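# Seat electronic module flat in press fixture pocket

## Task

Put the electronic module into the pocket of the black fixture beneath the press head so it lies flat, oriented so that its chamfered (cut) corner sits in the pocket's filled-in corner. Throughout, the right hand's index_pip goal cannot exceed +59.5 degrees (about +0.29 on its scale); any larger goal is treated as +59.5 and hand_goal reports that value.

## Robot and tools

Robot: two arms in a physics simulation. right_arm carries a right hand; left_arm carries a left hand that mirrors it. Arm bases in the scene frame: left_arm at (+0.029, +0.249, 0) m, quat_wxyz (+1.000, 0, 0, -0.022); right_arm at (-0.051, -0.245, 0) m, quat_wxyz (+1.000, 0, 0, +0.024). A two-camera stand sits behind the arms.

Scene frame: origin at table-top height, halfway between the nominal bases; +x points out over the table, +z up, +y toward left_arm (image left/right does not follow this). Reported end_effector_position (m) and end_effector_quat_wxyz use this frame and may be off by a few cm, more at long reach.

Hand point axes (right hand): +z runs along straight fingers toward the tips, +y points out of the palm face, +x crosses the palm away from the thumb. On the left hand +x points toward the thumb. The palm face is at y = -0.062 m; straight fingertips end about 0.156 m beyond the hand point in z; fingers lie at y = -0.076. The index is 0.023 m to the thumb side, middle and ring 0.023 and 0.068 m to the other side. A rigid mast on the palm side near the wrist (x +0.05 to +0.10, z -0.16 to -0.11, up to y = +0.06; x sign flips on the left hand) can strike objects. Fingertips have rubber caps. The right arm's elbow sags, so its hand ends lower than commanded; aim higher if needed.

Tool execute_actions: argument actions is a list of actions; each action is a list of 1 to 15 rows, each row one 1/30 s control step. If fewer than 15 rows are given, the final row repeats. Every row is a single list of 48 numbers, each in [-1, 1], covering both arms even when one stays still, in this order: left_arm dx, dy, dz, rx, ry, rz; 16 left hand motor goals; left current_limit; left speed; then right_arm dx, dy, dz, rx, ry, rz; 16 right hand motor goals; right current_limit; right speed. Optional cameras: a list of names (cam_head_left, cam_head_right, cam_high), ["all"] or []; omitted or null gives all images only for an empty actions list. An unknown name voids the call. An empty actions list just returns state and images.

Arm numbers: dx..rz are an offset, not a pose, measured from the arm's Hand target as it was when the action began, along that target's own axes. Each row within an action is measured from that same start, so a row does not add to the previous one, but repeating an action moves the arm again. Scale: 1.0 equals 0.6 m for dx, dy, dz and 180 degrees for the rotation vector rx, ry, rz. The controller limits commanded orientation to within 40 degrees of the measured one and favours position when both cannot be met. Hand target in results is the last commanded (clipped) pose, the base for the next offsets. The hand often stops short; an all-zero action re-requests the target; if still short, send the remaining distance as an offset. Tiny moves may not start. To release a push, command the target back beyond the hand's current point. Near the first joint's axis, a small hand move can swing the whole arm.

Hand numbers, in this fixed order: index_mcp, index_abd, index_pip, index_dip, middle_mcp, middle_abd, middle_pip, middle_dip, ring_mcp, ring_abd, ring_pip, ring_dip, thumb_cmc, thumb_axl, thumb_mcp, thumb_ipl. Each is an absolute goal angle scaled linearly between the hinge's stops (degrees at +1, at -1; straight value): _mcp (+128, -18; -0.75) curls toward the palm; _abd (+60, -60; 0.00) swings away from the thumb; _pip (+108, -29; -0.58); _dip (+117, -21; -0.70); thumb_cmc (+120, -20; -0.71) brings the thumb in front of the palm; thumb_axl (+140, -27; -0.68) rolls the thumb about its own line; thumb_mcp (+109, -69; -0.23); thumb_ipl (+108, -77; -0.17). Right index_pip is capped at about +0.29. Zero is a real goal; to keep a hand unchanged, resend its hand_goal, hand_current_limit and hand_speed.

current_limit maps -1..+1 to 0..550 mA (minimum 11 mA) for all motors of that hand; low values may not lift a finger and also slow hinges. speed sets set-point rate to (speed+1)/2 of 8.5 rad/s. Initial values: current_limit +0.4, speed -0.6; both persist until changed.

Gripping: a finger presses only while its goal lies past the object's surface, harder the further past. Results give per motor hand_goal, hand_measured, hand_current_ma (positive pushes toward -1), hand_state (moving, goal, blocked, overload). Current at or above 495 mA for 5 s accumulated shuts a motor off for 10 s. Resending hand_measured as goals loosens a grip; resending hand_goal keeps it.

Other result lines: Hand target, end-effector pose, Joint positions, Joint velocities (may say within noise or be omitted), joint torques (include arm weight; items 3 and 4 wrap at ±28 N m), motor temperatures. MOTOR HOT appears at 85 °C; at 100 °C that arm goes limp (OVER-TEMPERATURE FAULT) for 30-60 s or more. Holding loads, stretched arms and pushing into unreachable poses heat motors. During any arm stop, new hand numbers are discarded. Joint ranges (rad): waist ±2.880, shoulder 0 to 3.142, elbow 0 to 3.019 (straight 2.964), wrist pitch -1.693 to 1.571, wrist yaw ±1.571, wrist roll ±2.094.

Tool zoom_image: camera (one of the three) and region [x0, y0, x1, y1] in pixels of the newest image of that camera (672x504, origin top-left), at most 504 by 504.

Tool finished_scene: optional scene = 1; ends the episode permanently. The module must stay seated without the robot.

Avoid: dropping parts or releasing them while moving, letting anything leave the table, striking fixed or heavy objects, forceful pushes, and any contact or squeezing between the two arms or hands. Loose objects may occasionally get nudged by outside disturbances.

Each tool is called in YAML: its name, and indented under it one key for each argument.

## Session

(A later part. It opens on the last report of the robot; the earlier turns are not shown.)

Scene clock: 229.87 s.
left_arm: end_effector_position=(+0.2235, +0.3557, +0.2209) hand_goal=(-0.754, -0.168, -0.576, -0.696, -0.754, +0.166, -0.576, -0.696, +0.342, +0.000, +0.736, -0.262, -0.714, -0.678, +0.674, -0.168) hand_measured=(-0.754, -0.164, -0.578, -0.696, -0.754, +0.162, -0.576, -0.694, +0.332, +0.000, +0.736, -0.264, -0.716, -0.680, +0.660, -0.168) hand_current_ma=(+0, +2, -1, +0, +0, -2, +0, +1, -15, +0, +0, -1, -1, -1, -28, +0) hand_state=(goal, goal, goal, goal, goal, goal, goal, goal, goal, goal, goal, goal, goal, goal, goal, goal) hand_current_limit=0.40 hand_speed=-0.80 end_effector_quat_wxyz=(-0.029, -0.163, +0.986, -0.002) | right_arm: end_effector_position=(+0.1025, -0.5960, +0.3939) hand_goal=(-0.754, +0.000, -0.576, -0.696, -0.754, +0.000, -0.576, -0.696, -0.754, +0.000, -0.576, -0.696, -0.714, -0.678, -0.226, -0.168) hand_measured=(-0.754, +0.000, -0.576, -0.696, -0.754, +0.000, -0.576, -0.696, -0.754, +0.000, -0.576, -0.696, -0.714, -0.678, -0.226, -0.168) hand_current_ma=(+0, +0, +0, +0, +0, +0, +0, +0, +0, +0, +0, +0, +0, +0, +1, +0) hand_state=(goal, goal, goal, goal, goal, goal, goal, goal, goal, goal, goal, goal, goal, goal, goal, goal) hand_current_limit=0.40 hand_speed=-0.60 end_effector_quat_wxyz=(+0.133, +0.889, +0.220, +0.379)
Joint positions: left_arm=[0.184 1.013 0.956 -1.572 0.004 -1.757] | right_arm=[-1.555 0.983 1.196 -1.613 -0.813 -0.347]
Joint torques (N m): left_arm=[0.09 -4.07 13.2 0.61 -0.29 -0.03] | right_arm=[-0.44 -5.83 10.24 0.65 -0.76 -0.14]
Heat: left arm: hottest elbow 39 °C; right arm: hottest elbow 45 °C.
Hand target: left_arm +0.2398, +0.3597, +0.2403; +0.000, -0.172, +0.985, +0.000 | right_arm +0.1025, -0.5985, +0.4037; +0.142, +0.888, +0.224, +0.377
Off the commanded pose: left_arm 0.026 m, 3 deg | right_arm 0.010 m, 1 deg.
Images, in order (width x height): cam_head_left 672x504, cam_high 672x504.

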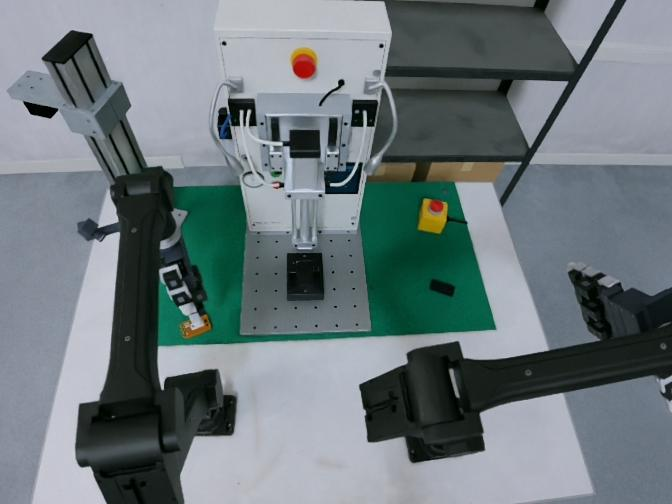

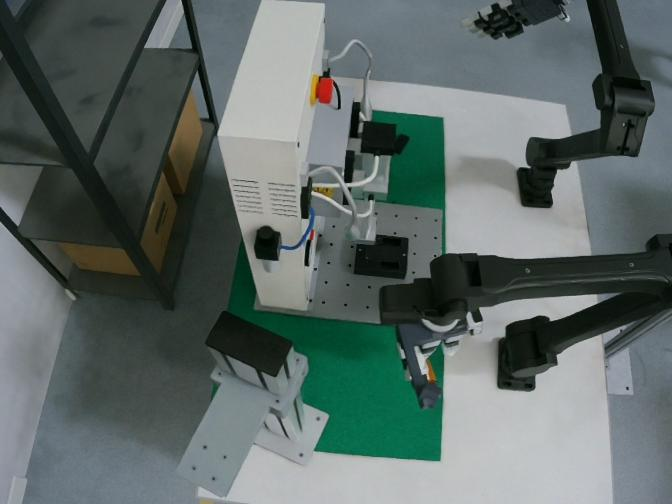

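execute_actions:
  actions:
    - [[0.0315,0.0358,0.07,0,0,0,-0.754,-0.167,-0.576,-0.696,-0.754,0.167,-0.576,-0.696,0.342,0,0.737,-0.261,-0.714,-0.678,0.674,-0.168,0.4,-0.8,0,0,0,0,0,0,-0.754,0,-0.576,-0.696,-0.754,0,-0.576,-0.696,-0.754,0,-0.576,-0.696,-0.714,-0.678,-0.226,-0.168,0.4,-0.6]]
    - [[0,0,0.083,0,0,0,-0.754,-0.167,-0.576,-0.696,-0.754,0.167,-0.576,-0.696,0.342,0,0.737,-0.261,-0.714,-0.678,0.674,-0.168,0.4,-0.8,0,0,0,0,0,0,-0.754,0,-0.576,-0.696,-0.754,0,-0.576,-0.696,-0.754,0,-0.576,-0.696,-0.714,-0.678,-0.226,-0.168,0.4,-0.6]]
  cameras: ["cam_high","cam_head_left","cam_head_right"]

zoom_image:
  camera: "cam_high"
  region: [380, 330, 460, 400]

zoom_image:
  camera: "cam_head_left"
  region: [150, 280, 230, 350]

zoom_image:
  camera: "cam_head_right"
  region: [150, 280, 230, 350]

Scene clock: 234.27 s.
left_arm: end_effector_position=(+0.2111, +0.3704, +0.1500) hand_goal=(-0.754, -0.168, -0.576, -0.696, -0.754, +0.166, -0.576, -0.696, +0.342, +0.000, +0.736, -0.262, -0.714, -0.678, +0.674, -0.168) hand_measured=(-0.754, -0.166, -0.578, -0.696, -0.754, +0.164, -0.576, -0.694, +0.332, +0.000, +0.736, -0.264, -0.716, -0.680, +0.660, -0.168) hand_current_ma=(+0, +2, -1, +0, +0, -2, +0, +1, -15, +0, +0, -1, -1, -1, -28, +0) hand_state=(goal, goal, goal, goal, goal, goal, goal, goal, goal, goal, goal, goal, goal, goal, goal, goal) hand_current_limit=0.40 hand_speed=-0.80 end_effector_quat_wxyz=(-0.002, -0.173, +0.985, +0.001) | right_arm: end_effector_position=(+0.1025, -0.5960, +0.3939) hand_goal=(-0.754, +0.000, -0.576, -0.696, -0.754, +0.000, -0.576, -0.696, -0.754, +0.000, -0.576, -0.696, -0.714, -0.678, -0.226, -0.168) hand_measured=(-0.754, +0.000, -0.576, -0.696, -0.754, +0.000, -0.576, -0.696, -0.754, +0.000, -0.576, -0.696, -0.714, -0.678, -0.226, -0.168) hand_current_ma=(+0, +0, +0, +0, +0, +0, +0, +0, +0, +0, +0, +0, +0, +0, +1, +0) hand_state=(goal, goal, goal, goal, goal, goal, goal, goal, goal, goal, goal, goal, goal, goal, goal, goal) hand_current_limit=0.40 hand_speed=-0.60 end_effector_quat_wxyz=(+0.133, +0.889, +0.220, +0.379)
Joint positions: left_arm=[0.252 0.977 0.753 -1.349 -0.001 -1.709] | right_arm=[-1.555 0.983 1.196 -1.613 -0.813 -0.347]
Joint torques (N m): left_arm=[0.32 -2.96 8.57 1.11 -0.16 0.14] | right_arm=[-1.08 -5.83 10.13 0.58 -0.79 -0.12]
Heat: left arm: hottest elbow 40 °C; right arm: hottest elbow 45 °C.
Hand target: left_arm +0.2147, +0.3735, +0.1486; +0.000, -0.172, +0.985, +0.000 | right_arm +0.1025, -0.5985, +0.4037; +0.142, +0.888, +0.224, +0.377
Off the commanded pose: left_arm 0.005 m, 0 deg | right_arm 0.010 m, 1 deg.

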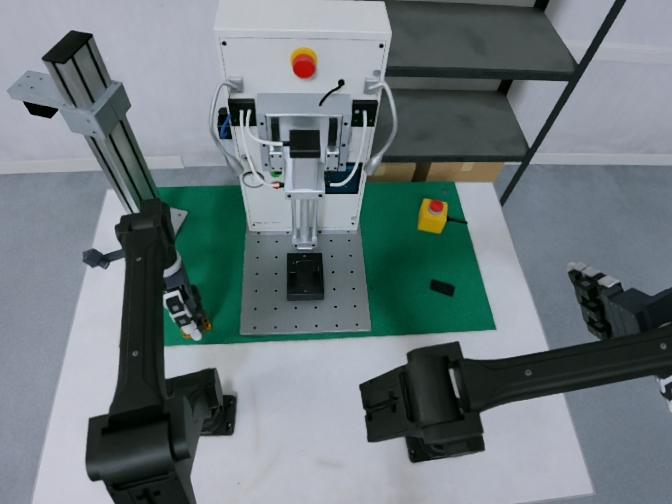

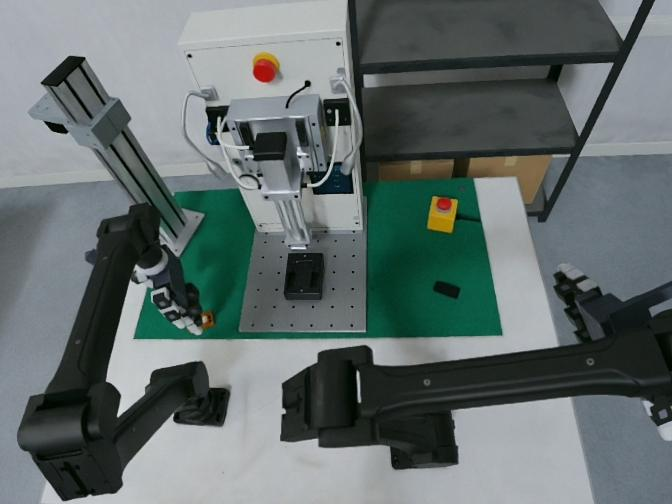

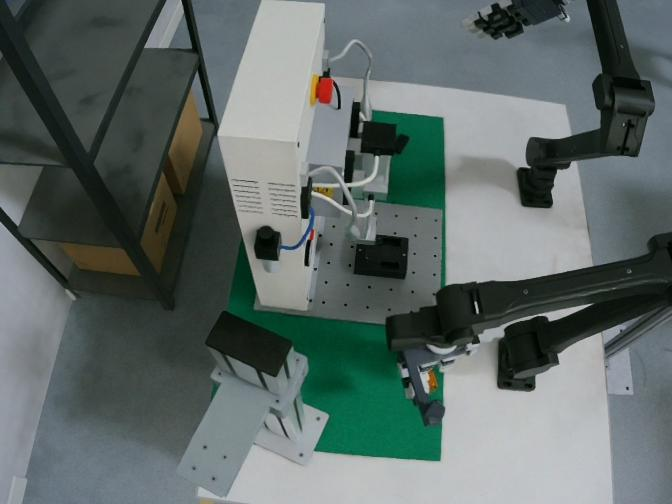

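Scaled by 6.300 from the camera's 672x504 image, which has a finer 960x720 frame.

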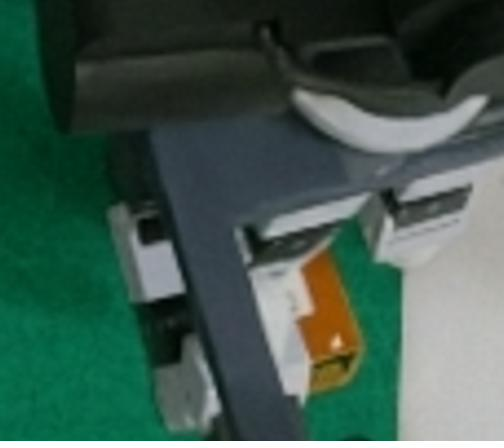

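Scaled by 6.300 from the camera's 672x504 image, which has a finer 960x720 frame.

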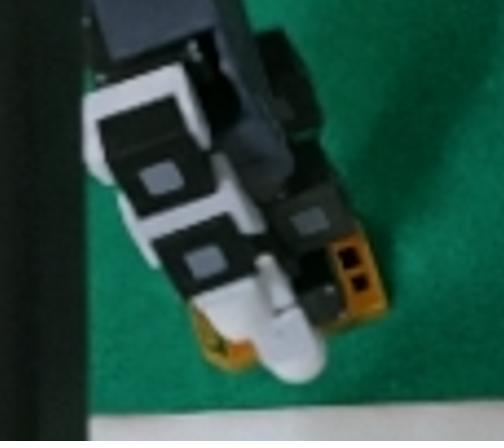

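Scaled by 6.300 from the camera's 672x504 image, which has a finer 960x720 frame.

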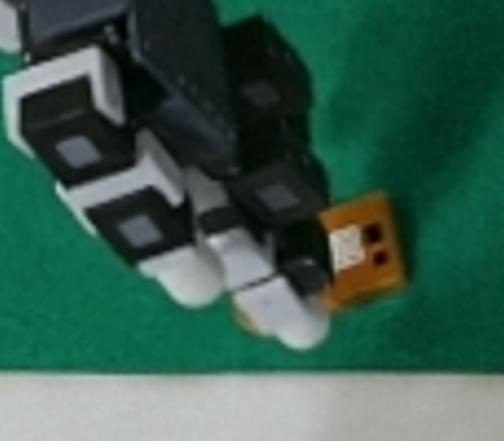

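execute_actions:
  actions:
    - [[0,0,0.045,0,0,0,-0.754,-0.167,-0.576,-0.696,-0.754,0.167,-0.576,-0.696,0.342,0,0.737,-0.261,-0.714,-0.678,0.674,-0.168,0.4,-0.8,0,0,0,0,0,0,-0.754,0,-0.576,-0.696,-0.754,0,-0.576,-0.696,-0.754,0,-0.576,-0.696,-0.714,-0.678,-0.226,-0.168,0.4,-0.6]]
    - [[0,0,0,0,0,0,-0.754,-0.15,-0.576,-0.696,-0.754,0.15,-0.576,-0.696,0.342,0,0.737,-0.261,-0.714,-0.678,0.674,-0.168,0.4,-0.8,0,0,0,0,0,0,-0.754,0,-0.576,-0.696,-0.754,0,-0.576,-0.696,-0.754,0,-0.576,-0.696,-0.714,-0.678,-0.226,-0.168,0.4,-0.6]]

Scene clock: 236.53 s.
left_arm: end_effector_position=(+0.2120, +0.3707, +0.1235) hand_goal=(-0.754, -0.150, -0.576, -0.696, -0.754, +0.150, -0.576, -0.696, +0.342, +0.000, +0.736, -0.262, -0.714, -0.678, +0.674, -0.168) hand_measured=(-0.754, -0.152, -0.578, -0.696, -0.754, +0.152, -0.576, -0.694, +0.332, +0.000, +0.736, -0.264, -0.716, -0.680, +0.660, -0.168) hand_current_ma=(+0, -1, -1, +0, +0, +1, +0, +1, -15, +0, +0, -1, -1, -1, -28, +0) hand_state=(goal, goal, goal, goal, goal, goal, goal, goal, goal, goal, goal, goal, goal, goal, goal, goal) hand_current_limit=0.40 hand_speed=-0.80 end_effector_quat_wxyz=(-0.001, -0.173, +0.985, +0.001) | right_arm: end_effector_position=(+0.1025, -0.5960, +0.3939) hand_goal=(-0.754, +0.000, -0.576, -0.696, -0.754, +0.000, -0.576, -0.696, -0.754, +0.000, -0.576, -0.696, -0.714, -0.678, -0.226, -0.168) hand_measured=(-0.754, +0.000, -0.576, -0.696, -0.754, +0.000, -0.576, -0.696, -0.754, +0.000, -0.576, -0.696, -0.714, -0.678, -0.226, -0.168) hand_current_ma=(+0, +0, +0, +0, +0, +0, +0, +0, +0, +0, +0, +0, +0, +0, +1, +0) hand_state=(goal, goal, goal, goal, goal, goal, goal, goal, goal, goal, goal, goal, goal, goal, goal, goal) hand_current_limit=0.40 hand_speed=-0.60 end_effector_quat_wxyz=(+0.133, +0.889, +0.220, +0.379)
Joint positions: left_arm=[0.253 1.002 0.695 -1.266 -0.001 -1.708] | right_arm=[-1.555 0.983 1.196 -1.613 -0.813 -0.347]
Joint torques (N m): left_arm=[0.26 -3.14 8.23 1.02 -0.15 0.13] | right_arm=[-0.56 -6.07 10.02 0.76 -0.76 -0.1]
Heat: left arm: hottest elbow 40 °C; right arm: hottest elbow 45 °C.
Hand target: left_arm +0.2146, +0.3736, +0.1215; +0.000, -0.172, +0.985, +0.000 | right_arm +0.1025, -0.5985, +0.4037; +0.142, +0.888, +0.224, +0.377
Off the commanded pose: left_arm 0.004 m, 0 deg | right_arm 0.010 m, 1 deg.

execute_actions:
  actions:
    - [[0,0,0.009,0,0,0,-0.754,-0.14,-0.576,-0.696,-0.754,0.14,-0.576,-0.696,0.342,0,0.737,-0.261,-0.714,-0.678,0.674,-0.168,0.4,-0.8,0,0,0,0,0,0,-0.754,0,-0.576,-0.696,-0.754,0,-0.576,-0.696,-0.754,0,-0.576,-0.696,-0.714,-0.678,-0.226,-0.168,0.4,-0.6]]
    - [[0,0,0,0,0,0,-0.754,0.03,-0.576,-0.696,-0.754,-0.03,-0.576,-0.696,0.342,0,0.737,-0.261,-0.714,-0.678,0.674,-0.168,0.4,-0.8,0,0,0,0,0,0,-0.754,0,-0.576,-0.696,-0.754,0,-0.576,-0.696,-0.754,0,-0.576,-0.696,-0.714,-0.678,-0.226,-0.168,0.4,-0.6]]

Scene clock: 238.43 s.
left_arm: end_effector_position=(+0.2136, +0.3711, +0.1220) hand_goal=(-0.754, +0.030, -0.576, -0.696, -0.754, -0.030, -0.576, -0.696, +0.342, +0.000, +0.736, -0.262, -0.714, -0.678, +0.674, -0.168) hand_measured=(-0.754, -0.134, -0.578, -0.696, -0.754, +0.052, -0.576, -0.694, +0.332, +0.000, +0.736, -0.264, -0.716, -0.680, +0.660, -0.168) hand_current_ma=(+0, -385, -1, +0, +0, +189, +0, +1, -15, +0, +0, -1, -1, -1, -28, +0) hand_state=(goal, blocked, goal, goal, goal, blocked, goal, goal, goal, goal, goal, goal, goal, goal, goal, goal) hand_current_limit=0.40 hand_speed=-0.80 end_effector_quat_wxyz=(+0.003, -0.173, +0.985, +0.001) | right_arm: end_effector_position=(+0.1025, -0.5960, +0.3939) hand_goal=(-0.754, +0.000, -0.576, -0.696, -0.754, +0.000, -0.576, -0.696, -0.754, +0.000, -0.576, -0.696, -0.714, -0.678, -0.226, -0.168) hand_measured=(-0.754, +0.000, -0.576, -0.696, -0.754, +0.000, -0.576, -0.696, -0.754, +0.000, -0.576, -0.696, -0.714, -0.678, -0.226, -0.168) hand_current_ma=(+0, +0, +0, +0, +0, +0, +0, +0, +0, +0, +0, +0, +0, +0, +1, +0) hand_state=(goal, goal, goal, goal, goal, goal, goal, goal, goal, goal, goal, goal, goal, goal, goal, goal) hand_current_limit=0.40 hand_speed=-0.60 end_effector_quat_wxyz=(+0.133, +0.889, +0.220, +0.379)
Joint positions: left_arm=[0.253 1.002 0.692 -1.255 -0.001 -1.708] | right_arm=[-1.555 0.983 1.196 -1.613 -0.813 -0.347]
Joint torques (N m): left_arm=[0.32 -2.84 7.58 1.29 -0.15 0.12] | right_arm=[-1.03 -4.95 10.24 0.75 -0.72 -0.12]
Heat: left arm: hottest elbow 39 °C; right arm: hottest elbow 45 °C.
Hand target: left_arm +0.2147, +0.3736, +0.1162; +0.000, -0.172, +0.985, +0.000 | right_arm +0.1025, -0.5985, +0.4037; +0.142, +0.888, +0.224, +0.377
Off the commanded pose: left_arm 0.006 m, 0 deg | right_arm 0.010 m, 1 deg.

execute_actions:
  actions: []

Scene clock: 241.00 s.
left_arm: end_effector_position=(+0.2136, +0.3711, +0.1220) hand_goal=(-0.754, +0.030, -0.576, -0.696, -0.754, -0.030, -0.576, -0.696, +0.342, +0.000, +0.736, -0.262, -0.714, -0.678, +0.674, -0.168) hand_measured=(-0.754, -0.134, -0.578, -0.696, -0.754, +0.052, -0.576, -0.694, +0.332, +0.000, +0.736, -0.264, -0.716, -0.680, +0.660, -0.168) hand_current_ma=(+0, -385, -1, +0, +0, +189, +0, +1, -15, +0, +0, -1, -1, -1, -28, +0) hand_state=(goal, blocked, goal, goal, goal, blocked, goal, goal, goal, goal, goal, goal, goal, goal, goal, goal) hand_current_limit=0.40 hand_speed=-0.80 end_effector_quat_wxyz=(+0.003, -0.173, +0.985, +0.001) | right_arm: end_effector_position=(+0.1025, -0.5960, +0.3939) hand_goal=(-0.754, +0.000, -0.576, -0.696, -0.754, +0.000, -0.576, -0.696, -0.754, +0.000, -0.576, -0.696, -0.714, -0.678, -0.226, -0.168) hand_measured=(-0.754, +0.000, -0.576, -0.696, -0.754, +0.000, -0.576, -0.696, -0.754, +0.000, -0.576, -0.696, -0.714, -0.678, -0.226, -0.168) hand_current_ma=(+0, +0, +0, +0, +0, +0, +0, +0, +0, +0, +0, +0, +0, +0, +1, +0) hand_state=(goal, goal, goal, goal, goal, goal, goal, goal, goal, goal, goal, goal, goal, goal, goal, goal) hand_current_limit=0.40 hand_speed=-0.60 end_effector_quat_wxyz=(+0.133, +0.889, +0.220, +0.379)
Joint positions: left_arm=[0.253 1.002 0.692 -1.255 -0.001 -1.708] | right_arm=[-1.555 0.983 1.196 -1.613 -0.813 -0.347]
Joint velocities: within noise
Joint torques (N m): left_arm=[0.32 -2.84 7.58 1.31 -0.14 0.13] | right_arm=[-0.97 -5.3 10.26 0.68 -0.79 -0.11]
Motor temperatures (°C): left_arm=[30 25 39 27 28 27] | right_arm=[27 28 45 27 30 25]
Heat: left arm: hottest elbow 39 °C; right arm: hottest elbow 45 °C.
Hand target: left_arm +0.2147, +0.3736, +0.1162; +0.000, -0.172, +0.985, +0.000 | right_arm +0.1025, -0.5985, +0.4037; +0.142, +0.888, +0.224, +0.377
Off the commanded pose: left_arm 0.006 m, 0 deg | right_arm 0.010 m, 1 deg.

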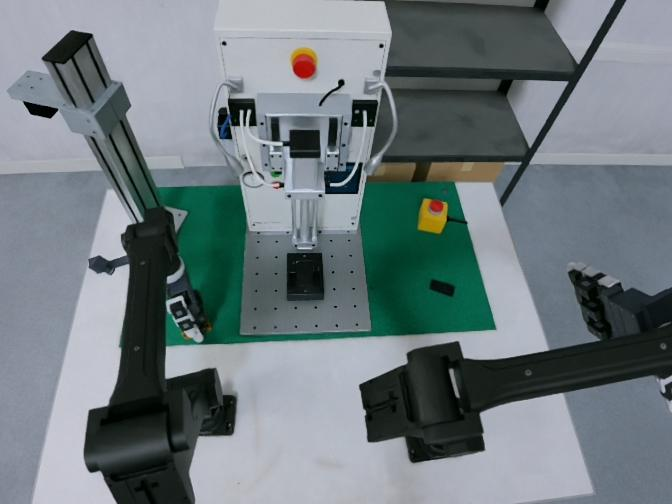

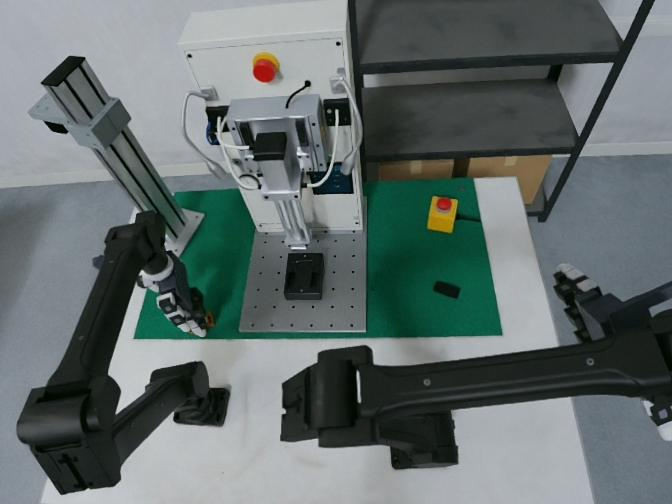

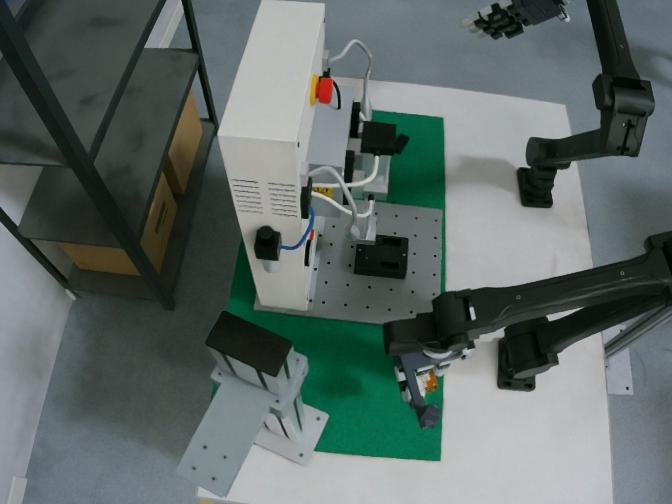

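execute_actions:
  actions:
    - [[-0.0164,-0.0022,0,0,0,0.0417,-0.754,0.03,-0.576,-0.696,-0.754,-0.03,-0.576,-0.696,0.342,0,0.737,-0.261,-0.714,-0.678,0.674,-0.168,0.4,-0.8,0,0,0,0,0,0,-0.754,0,-0.576,-0.696,-0.754,0,-0.576,-0.696,-0.754,0,-0.576,-0.696,-0.714,-0.678,-0.226,-0.168,0.4,-0.6],[-0.0328,-0.0043,0,0,0,0.0833,-0.754,0.03,-0.576,-0.696,-0.754,-0.03,-0.576,-0.696,0.342,0,0.737,-0.261,-0.714,-0.678,0.674,-0.168,0.4,-0.8,0,0,0,0,0,0,-0.754,0,-0.576,-0.696,-0.754,0,-0.576,-0.696,-0.754,0,-0.576,-0.696,-0.714,-0.678,-0.226,-0.168,0.4,-0.6]]
    - [[-0.0328,-0.0043,0,0,0,0.0833,-0.754,0.03,-0.576,-0.696,-0.754,-0.03,-0.576,-0.696,0.342,0,0.737,-0.261,-0.714,-0.678,0.674,-0.168,0.4,-0.8,0,0,0,0,0,0,-0.754,0,-0.576,-0.696,-0.754,0,-0.576,-0.696,-0.754,0,-0.576,-0.696,-0.714,-0.678,-0.226,-0.168,0.4,-0.6]]
    - [[-0.0328,-0.0043,0,0,0,0.0833,-0.754,0.03,-0.576,-0.696,-0.754,-0.03,-0.576,-0.696,0.342,0,0.737,-0.261,-0.714,-0.678,0.674,-0.168,0.4,-0.8,0,0,0,0,0,0,-0.754,0,-0.576,-0.696,-0.754,0,-0.576,-0.696,-0.754,0,-0.576,-0.696,-0.714,-0.678,-0.226,-0.168,0.4,-0.6]]
  cameras: ["all"]

zoom_image:
  camera: "cam_head_left"
  region: [140, 270, 240, 360]

zoom_image:
  camera: "cam_high"
  region: [380, 330, 480, 430]

Scene clock: 244.47 s.
left_arm: end_effector_position=(+0.2728, +0.3705, +0.1210) hand_goal=(-0.754, +0.030, -0.576, -0.696, -0.754, -0.030, -0.576, -0.696, +0.342, +0.000, +0.736, -0.262, -0.714, -0.678, +0.674, -0.168) hand_measured=(-0.842, -0.058, -0.634, -0.726, -0.696, -0.010, -0.536, -0.678, +0.332, +0.000, +0.736, -0.264, -0.716, -0.680, +0.660, -0.168) hand_current_ma=(-277, -210, -143, -59, +159, +26, +87, +29, -15, +0, +0, -1, -1, -1, -28, +0) hand_state=(blocked, blocked, blocked, blocked, blocked, goal, blocked, goal, goal, goal, goal, goal, goal, goal, goal, goal) hand_current_limit=0.40 hand_speed=-0.80 end_effector_quat_wxyz=(+0.000, +0.204, +0.979, +0.001) | right_arm: end_effector_position=(+0.1025, -0.5960, +0.3939) hand_goal=(-0.754, +0.000, -0.576, -0.696, -0.754, +0.000, -0.576, -0.696, -0.754, +0.000, -0.576, -0.696, -0.714, -0.678, -0.226, -0.168) hand_measured=(-0.754, +0.000, -0.576, -0.696, -0.754, +0.000, -0.576, -0.696, -0.754, +0.000, -0.576, -0.696, -0.714, -0.678, -0.226, -0.168) hand_current_ma=(+0, +0, +0, +0, +0, +0, +0, +0, +0, +0, +0, +0, +0, +0, +1, +0) hand_state=(goal, goal, goal, goal, goal, goal, goal, goal, goal, goal, goal, goal, goal, goal, goal, goal) hand_current_limit=0.40 hand_speed=-0.60 end_effector_quat_wxyz=(+0.133, +0.889, +0.220, +0.379)
Joint positions: left_arm=[0.192 0.986 0.679 -1.264 -0.002 -1.011] | right_arm=[-1.555 0.983 1.196 -1.613 -0.813 -0.347]
Joint torques (N m): left_arm=[-0.32 -4.19 7.05 1.18 -0.18 0.32] | right_arm=[-1.14 -5.3 10.15 0.79 -0.76 -0.11]
Heat: left arm: hottest elbow 39 °C; right arm: hottest elbow 45 °C.
Hand target: left_arm +0.2728, +0.3708, +0.1161; +0.000, +0.218, +0.976, +0.000 | right_arm +0.1025, -0.5985, +0.4037; +0.142, +0.888, +0.224, +0.377
Off the commanded pose: left_arm 0.005 m, 2 deg | right_arm 0.010 m, 1 deg.

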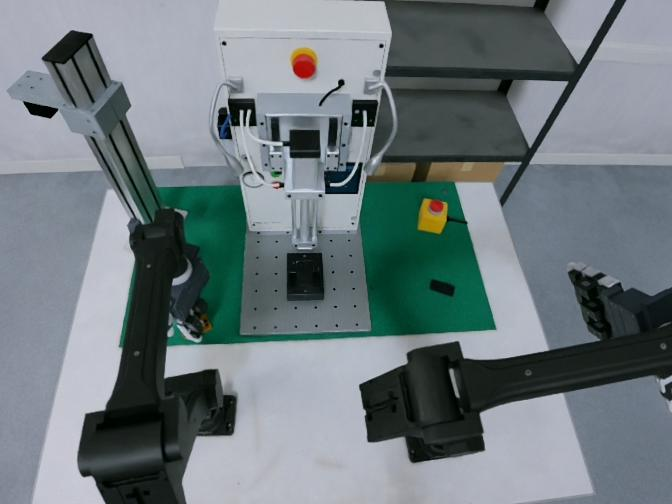

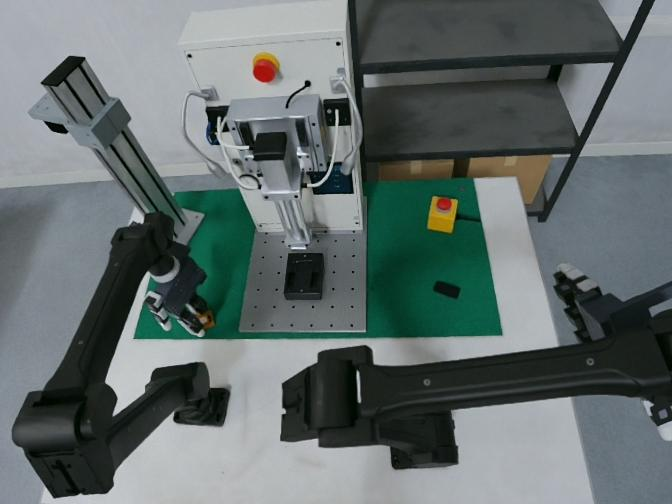

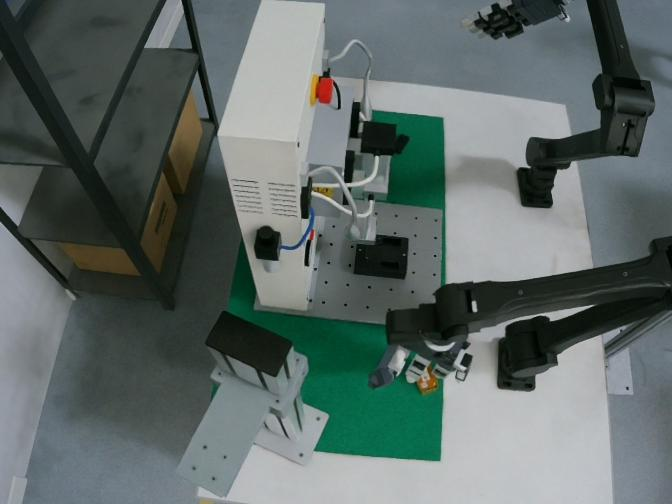

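Scaled by 5.040 from the camera's 672x504 image, which has a finer 960x720 frame.

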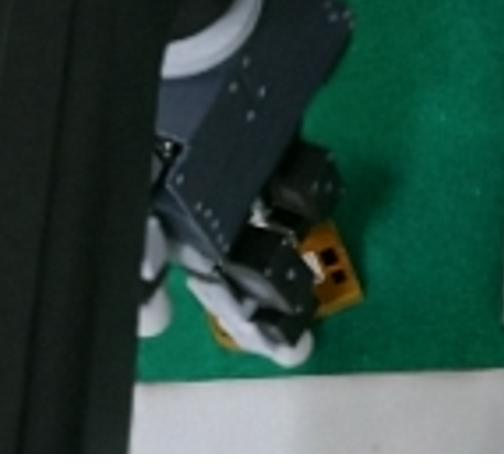

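Scaled by 5.040 from the camera's 672x504 image, which has a finer 960x720 frame.

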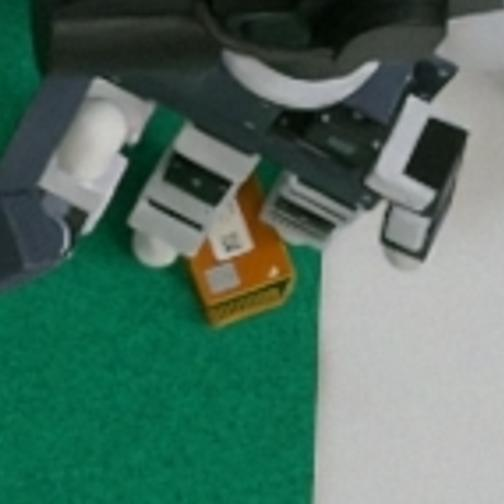

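execute_actions:
  actions:
    - [[0,0,-0.012,0,0,0,-0.754,0.03,-0.576,-0.696,-0.754,-0.03,-0.576,-0.696,0.342,0,0.737,-0.261,-0.714,-0.678,0.674,-0.168,0.4,-0.8,0,0,0,0,0,0,-0.754,0,-0.576,-0.696,-0.754,0,-0.576,-0.696,-0.754,0,-0.576,-0.696,-0.714,-0.678,-0.226,-0.168,0.4,-0.6]]

execute_actions:
  actions:
    - [[0,0,-0.004,0,0,0,-0.754,0.03,-0.576,-0.696,-0.754,-0.03,-0.576,-0.696,0.342,0,0.737,-0.261,-0.714,-0.678,0.674,-0.168,0.4,-0.8,0,0,0,0,0,0,-0.754,0,-0.576,-0.696,-0.754,0,-0.576,-0.696,-0.754,0,-0.576,-0.696,-0.714,-0.678,-0.226,-0.168,0.4,-0.6]]
  cameras: ["all"]

zoom_image:
  camera: "cam_high"
  region: [380, 330, 480, 430]

Scene clock: 257.10 s.
left_arm: end_effector_position=(+0.2725, +0.3701, +0.1210) hand_goal=(-0.754, +0.030, -0.576, -0.696, -0.754, -0.030, -0.576, -0.696, +0.342, +0.000, +0.736, -0.262, -0.714, -0.678, +0.674, -0.168) hand_measured=(-0.842, -0.046, -0.634, -0.726, -0.692, -0.002, -0.534, -0.676, +0.332, +0.000, +0.736, -0.264, -0.716, -0.680, +0.660, -0.168) hand_current_ma=(-278, -175, -143, -59, +173, +42, +93, +32, -15, +0, +0, -1, -1, -1, -28, +0) hand_state=(blocked, blocked, blocked, blocked, blocked, blocked, blocked, goal, goal, goal, goal, goal, goal, goal, goal, goal) hand_current_limit=0.40 hand_speed=-0.80 end_effector_quat_wxyz=(-0.003, +0.211, +0.978, +0.000) | right_arm: end_effector_position=(+0.1025, -0.5960, +0.3939) hand_goal=(-0.754, +0.000, -0.576, -0.696, -0.754, +0.000, -0.576, -0.696, -0.754, +0.000, -0.576, -0.696, -0.714, -0.678, -0.226, -0.168) hand_measured=(-0.754, +0.000, -0.576, -0.696, -0.754, +0.000, -0.576, -0.696, -0.754, +0.000, -0.576, -0.696, -0.714, -0.678, -0.226, -0.168) hand_current_ma=(+0, +0, +0, +0, +0, +0, +0, +0, +0, +0, +0, +0, +0, +0, +1, +0) hand_state=(goal, goal, goal, goal, goal, goal, goal, goal, goal, goal, goal, goal, goal, goal, goal, goal) hand_current_limit=0.40 hand_speed=-0.60 end_effector_quat_wxyz=(+0.133, +0.889, +0.220, +0.379)
Joint positions: left_arm=[0.192 0.985 0.679 -1.27 -0.002 -0.997] | right_arm=[-1.555 0.983 1.196 -1.613 -0.813 -0.347]
Joint torques (N m): left_arm=[-0.15 -4.72 8.27 0.4 -0.15 0.21] | right_arm=[-1.08 -4.95 10.36 0.76 -0.77 -0.08]
Heat: left arm: hottest elbow 38 °C; right arm: hottest elbow 46 °C.
Hand target: left_arm +0.2728, +0.3709, +0.1233; +0.000, +0.218, +0.976, +0.000 | right_arm +0.1025, -0.5985, +0.4037; +0.142, +0.888, +0.224, +0.377
Off the commanded pose: left_arm 0.002 m, 1 deg | right_arm 0.010 m, 1 deg.

Scene clock: 257.80 s.
left_arm: end_effector_position=(+0.2724, +0.3700, +0.1211) hand_goal=(-0.754, +0.030, -0.576, -0.696, -0.754, -0.030, -0.576, -0.696, +0.342, +0.000, +0.736, -0.262, -0.714, -0.678, +0.674, -0.168) hand_measured=(-0.842, -0.044, -0.634, -0.726, -0.692, +0.002, -0.532, -0.676, +0.332, +0.000, +0.736, -0.264, -0.716, -0.680, +0.660, -0.168) hand_current_ma=(-278, -166, -143, -59, +174, +54, +94, +32, -15, +0, +0, -1, -1, -1, -28, +0) hand_state=(blocked, blocked, blocked, blocked, blocked, blocked, blocked, goal, goal, goal, goal, goal, goal, goal, goal, goal) hand_current_limit=0.40 hand_speed=-0.80 end_effector_quat_wxyz=(-0.004, +0.213, +0.977, -0.001) | right_arm: end_effector_position=(+0.1025, -0.5960, +0.3939) hand_goal=(-0.754, +0.000, -0.576, -0.696, -0.754, +0.000, -0.576, -0.696, -0.754, +0.000, -0.576, -0.696, -0.714, -0.678, -0.226, -0.168) hand_measured=(-0.754, +0.000, -0.576, -0.696, -0.754, +0.000, -0.576, -0.696, -0.754, +0.000, -0.576, -0.696, -0.714, -0.678, -0.226, -0.168) hand_current_ma=(+0, +0, +0, +0, +0, +0, +0, +0, +0, +0, +0, +0, +0, +0, +1, +0) hand_state=(goal, goal, goal, goal, goal, goal, goal, goal, goal, goal, goal, goal, goal, goal, goal, goal) hand_current_limit=0.40 hand_speed=-0.60 end_effector_quat_wxyz=(+0.133, +0.889, +0.220, +0.379)
Joint positions: left_arm=[0.192 0.985 0.679 -1.272 -0.002 -0.993] | right_arm=[-1.555 0.983 1.196 -1.613 -0.813 -0.347]
Joint torques (N m): left_arm=[-0.03 -4.84 8.7 0.18 -0.16 0.18] | right_arm=[-0.97 -5.71 10 0.87 -0.8 -0.06]
Heat: left arm: hottest elbow 38 °C; right arm: hottest elbow 46 °C.
Hand target: left_arm +0.2728, +0.3709, +0.1257; +0.000, +0.218, +0.976, +0.000 | right_arm +0.1025, -0.5985, +0.4037; +0.142, +0.888, +0.224, +0.377
Off the commanded pose: left_arm 0.005 m, 1 deg | right_arm 0.010 m, 1 deg.

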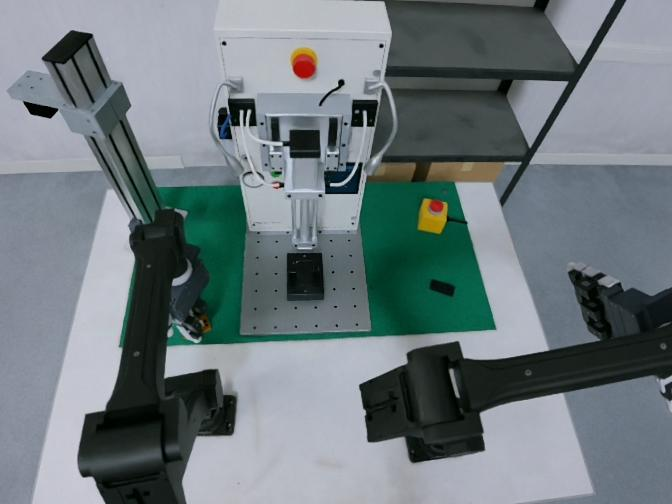

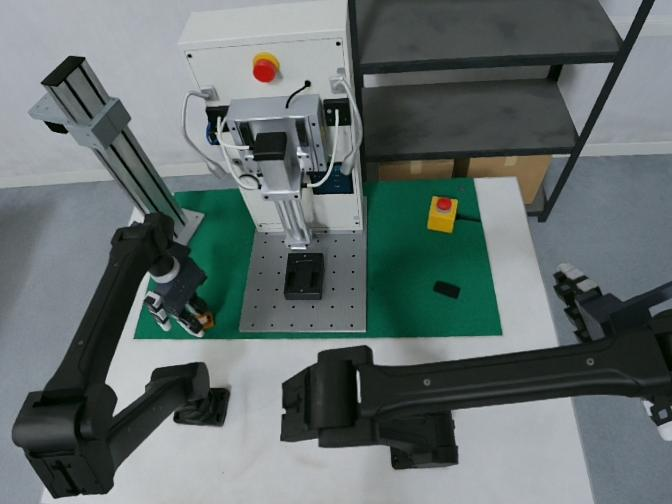

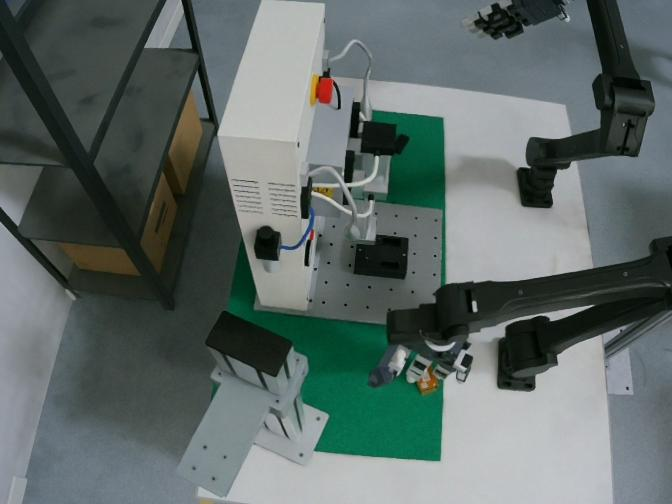

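Scaled by 5.040 from the camera's 672x504 image, which has a finer 960x720 frame.

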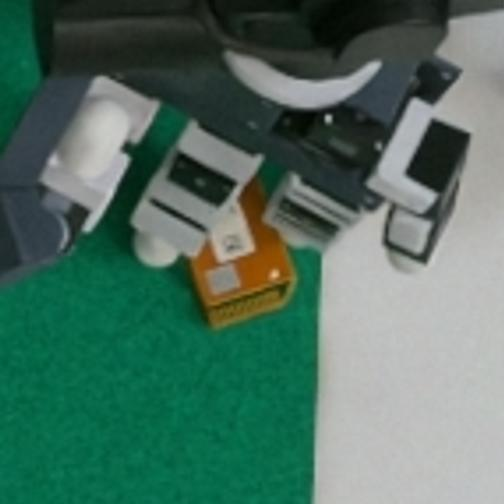

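zoom_image:
  camera: "cam_high"
  region: [405, 355, 455, 405]

zoom_image:
  camera: "cam_head_right"
  region: [170, 280, 240, 350]

zoom_image:
  camera: "cam_head_left"
  region: [170, 290, 230, 350]

Scaled by 10.080 from the camera's 672x504 image, which has a finer 960x720 frame.

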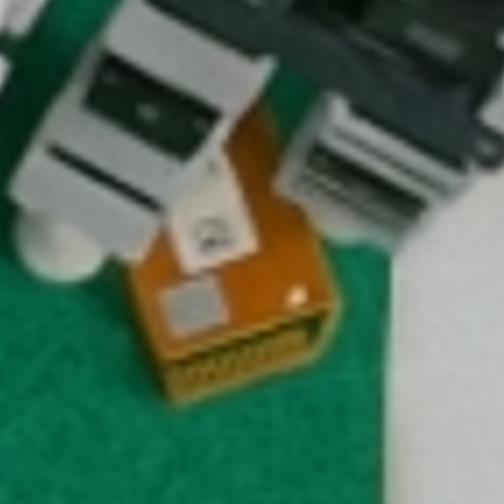

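Scaled by 7.200 from the camera's 672x504 image, which has a finer 960x720 frame.

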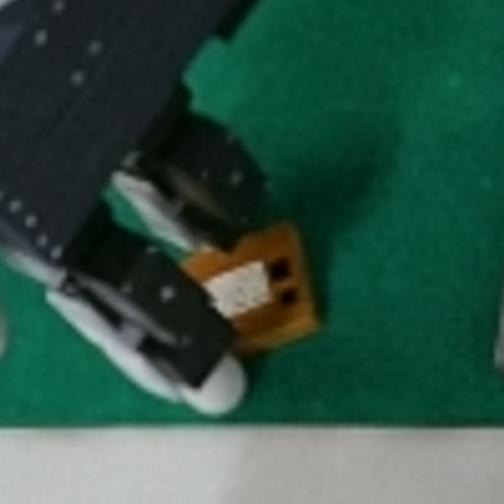

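Scaled by 8.400 from the camera's 672x504 image, which has a finer 960x720 frame.

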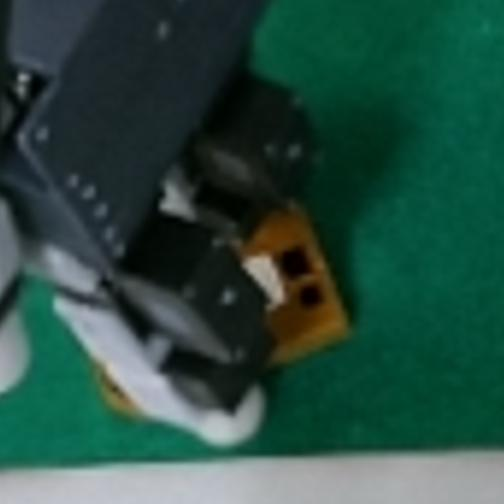

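zoom_image:
  camera: "cam_head_left"
  region: [190, 305, 220, 335]

zoom_image:
  camera: "cam_high"
  region: [415, 375, 445, 405]

Scaled by 16.800 from the camera's 672x504 image, which has a finer 960x720 frame.

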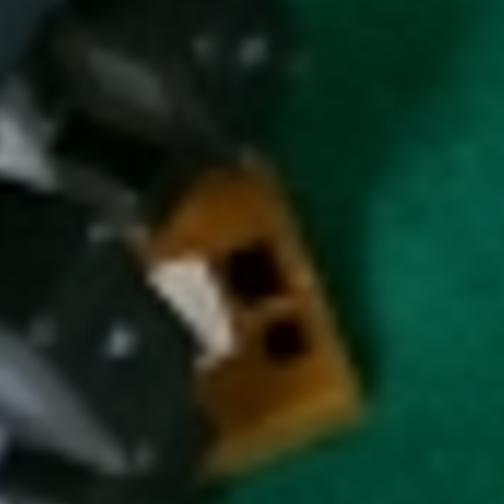

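Scaled by 16.800 from the camera's 672x504 image, which has a finer 960x720 frame.

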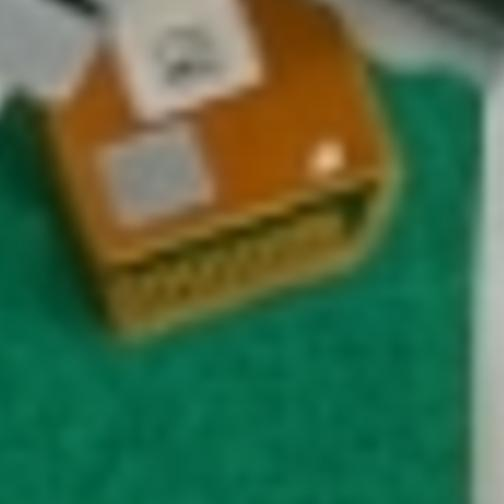

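execute_actions:
  actions:
    - [[0,0,0,0,0,0,-0.754,0.12,-0.576,-0.696,-0.754,-0.12,-0.576,-0.696,0.342,0,0.737,-0.261,-0.714,-0.678,0.674,-0.168,0.65,-0.6,0,0,0,0,0,0,-0.754,0,-0.576,-0.696,-0.754,0,-0.576,-0.696,-0.754,0,-0.576,-0.696,-0.714,-0.678,-0.226,-0.168,0.4,-0.6]]

execute_actions:
  actions:
    - [[0,0,-0.0333,-0.0041,-0.0062,0,-0.754,0.12,-0.576,-0.696,-0.754,-0.12,-0.576,-0.696,0.342,0,0.737,-0.261,-0.714,-0.678,0.674,-0.168,0.65,-0.6,0,0,0,0,0,0,-0.754,0,-0.576,-0.696,-0.754,0,-0.576,-0.696,-0.754,0,-0.576,-0.696,-0.714,-0.678,-0.226,-0.168,0.4,-0.6]]
  cameras: ["all"]

zoom_image:
  camera: "cam_high"
  region: [405, 355, 455, 405]

Scene clock: 264.97 s.
left_arm: end_effector_position=(+0.2724, +0.3699, +0.1210) hand_goal=(-0.754, +0.120, -0.576, -0.696, -0.754, -0.120, -0.576, -0.696, +0.342, +0.000, +0.736, -0.262, -0.714, -0.678, +0.674, -0.168) hand_measured=(-0.842, -0.032, -0.634, -0.726, -0.690, +0.002, -0.532, -0.676, +0.332, +0.000, +0.736, -0.264, -0.716, -0.680, +0.660, -0.168) hand_current_ma=(-278, -453, -143, -59, +177, +336, +95, +32, -15, +0, +0, -1, -1, -1, -28, +0) hand_state=(blocked, blocked, blocked, blocked, blocked, blocked, blocked, goal, goal, goal, goal, goal, goal, goal, goal, goal) hand_current_limit=0.65 hand_speed=-0.60 end_effector_quat_wxyz=(-0.004, +0.215, +0.977, -0.001) | right_arm: end_effector_position=(+0.1025, -0.5960, +0.3939) hand_goal=(-0.754, +0.000, -0.576, -0.696, -0.754, +0.000, -0.576, -0.696, -0.754, +0.000, -0.576, -0.696, -0.714, -0.678, -0.226, -0.168) hand_measured=(-0.754, +0.000, -0.576, -0.696, -0.754, +0.000, -0.576, -0.696, -0.754, +0.000, -0.576, -0.696, -0.714, -0.678, -0.226, -0.168) hand_current_ma=(+0, +0, +0, +0, +0, +0, +0, +0, +0, +0, +0, +0, +0, +0, +1, +0) hand_state=(goal, goal, goal, goal, goal, goal, goal, goal, goal, goal, goal, goal, goal, goal, goal, goal) hand_current_limit=0.40 hand_speed=-0.60 end_effector_quat_wxyz=(+0.133, +0.889, +0.220, +0.379)
Joint positions: left_arm=[0.192 0.985 0.679 -1.274 -0.002 -0.988] | right_arm=[-1.555 0.983 1.196 -1.613 -0.813 -0.347]
Joint torques (N m): left_arm=[-0.03 -4.89 8.69 0.21 -0.14 0.14] | right_arm=[-1.67 -5.48 10.07 0.69 -0.74 -0.14]
Heat: left arm: hottest elbow 37 °C; right arm: hottest elbow 46 °C.
Hand target: left_arm +0.2728, +0.3708, +0.1257; -0.001, +0.218, +0.976, +0.000 | right_arm +0.1025, -0.5985, +0.4037; +0.142, +0.888, +0.224, +0.377
Off the commanded pose: left_arm 0.005 m, 1 deg | right_arm 0.010 m, 1 deg.

Scene clock: 265.67 s.
left_arm: end_effector_position=(+0.2618, +0.3682, +0.1274) hand_goal=(-0.754, +0.120, -0.576, -0.696, -0.754, -0.120, -0.576, -0.696, +0.342, +0.000, +0.736, -0.262, -0.714, -0.678, +0.674, -0.168) hand_measured=(-0.842, -0.028, -0.634, -0.726, -0.688, +0.002, -0.532, -0.676, +0.332, +0.000, +0.736, -0.264, -0.716, -0.680, +0.660, -0.168) hand_current_ma=(-278, -436, -143, -59, +184, +336, +97, +33, -15, +0, +0, -1, -1, -1, -28, +0) hand_state=(blocked, blocked, blocked, blocked, blocked, blocked, blocked, blocked, goal, goal, goal, goal, goal, goal, goal, goal) hand_current_limit=0.65 hand_speed=-0.60 end_effector_quat_wxyz=(-0.010, +0.216, +0.976, -0.003) | right_arm: end_effector_position=(+0.1025, -0.5960, +0.3939) hand_goal=(-0.754, +0.000, -0.576, -0.696, -0.754, +0.000, -0.576, -0.696, -0.754, +0.000, -0.576, -0.696, -0.714, -0.678, -0.226, -0.168) hand_measured=(-0.754, +0.000, -0.576, -0.696, -0.754, +0.000, -0.576, -0.696, -0.754, +0.000, -0.576, -0.696, -0.714, -0.678, -0.226, -0.168) hand_current_ma=(+0, +0, +0, +0, +0, +0, +0, +0, +0, +0, +0, +0, +0, +0, +1, +0) hand_state=(goal, goal, goal, goal, goal, goal, goal, goal, goal, goal, goal, goal, goal, goal, goal, goal) hand_current_limit=0.40 hand_speed=-0.60 end_effector_quat_wxyz=(+0.133, +0.889, +0.220, +0.379)
Joint positions: left_arm=[0.192 0.953 0.679 -1.318 -0.002 -0.986] | right_arm=[-1.555 0.983 1.196 -1.613 -0.813 -0.347]
Joint torques (N m): left_arm=[-0.03 -4.89 11.28 0.24 -0.15 0.12] | right_arm=[-1.26 -5.77 10.28 0.57 -0.72 -0.11]
Heat: left arm: hottest elbow 37 °C; right arm: hottest elbow 46 °C.
Hand target: left_arm +0.2728, +0.3708, +0.1457; +0.010, +0.218, +0.976, +0.004 | right_arm +0.1025, -0.5985, +0.4037; +0.142, +0.888, +0.224, +0.377
Off the commanded pose: left_arm 0.021 m, 3 deg | right_arm 0.010 m, 1 deg.

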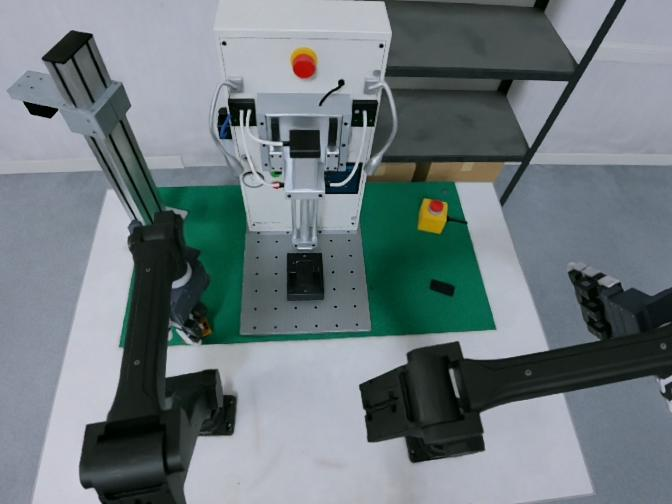

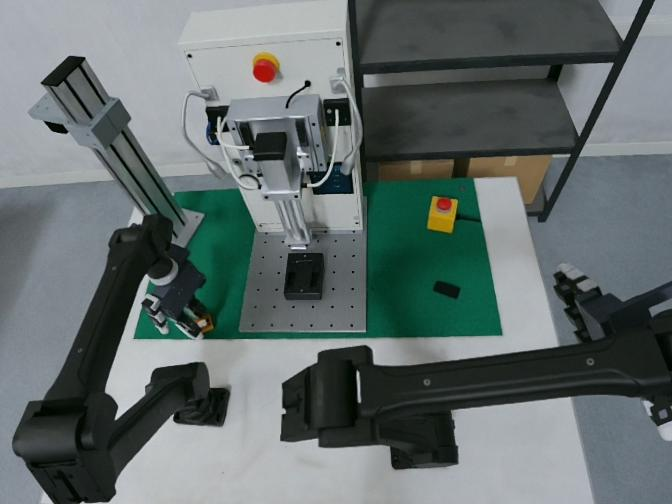

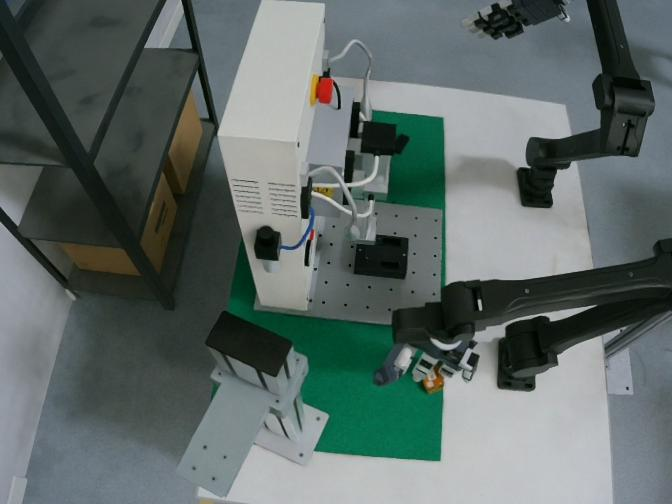

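Scaled by 10.080 from the camera's 672x504 image, which has a finer 960x720 frame.

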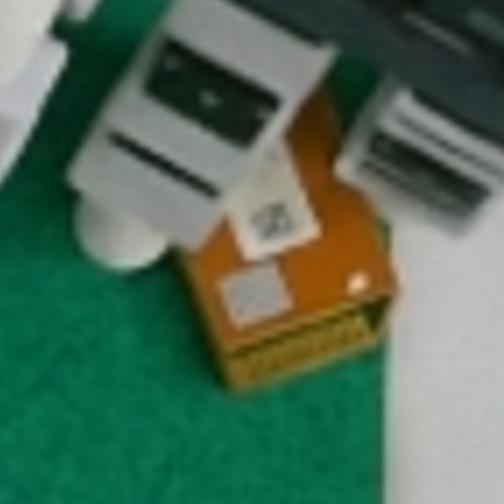

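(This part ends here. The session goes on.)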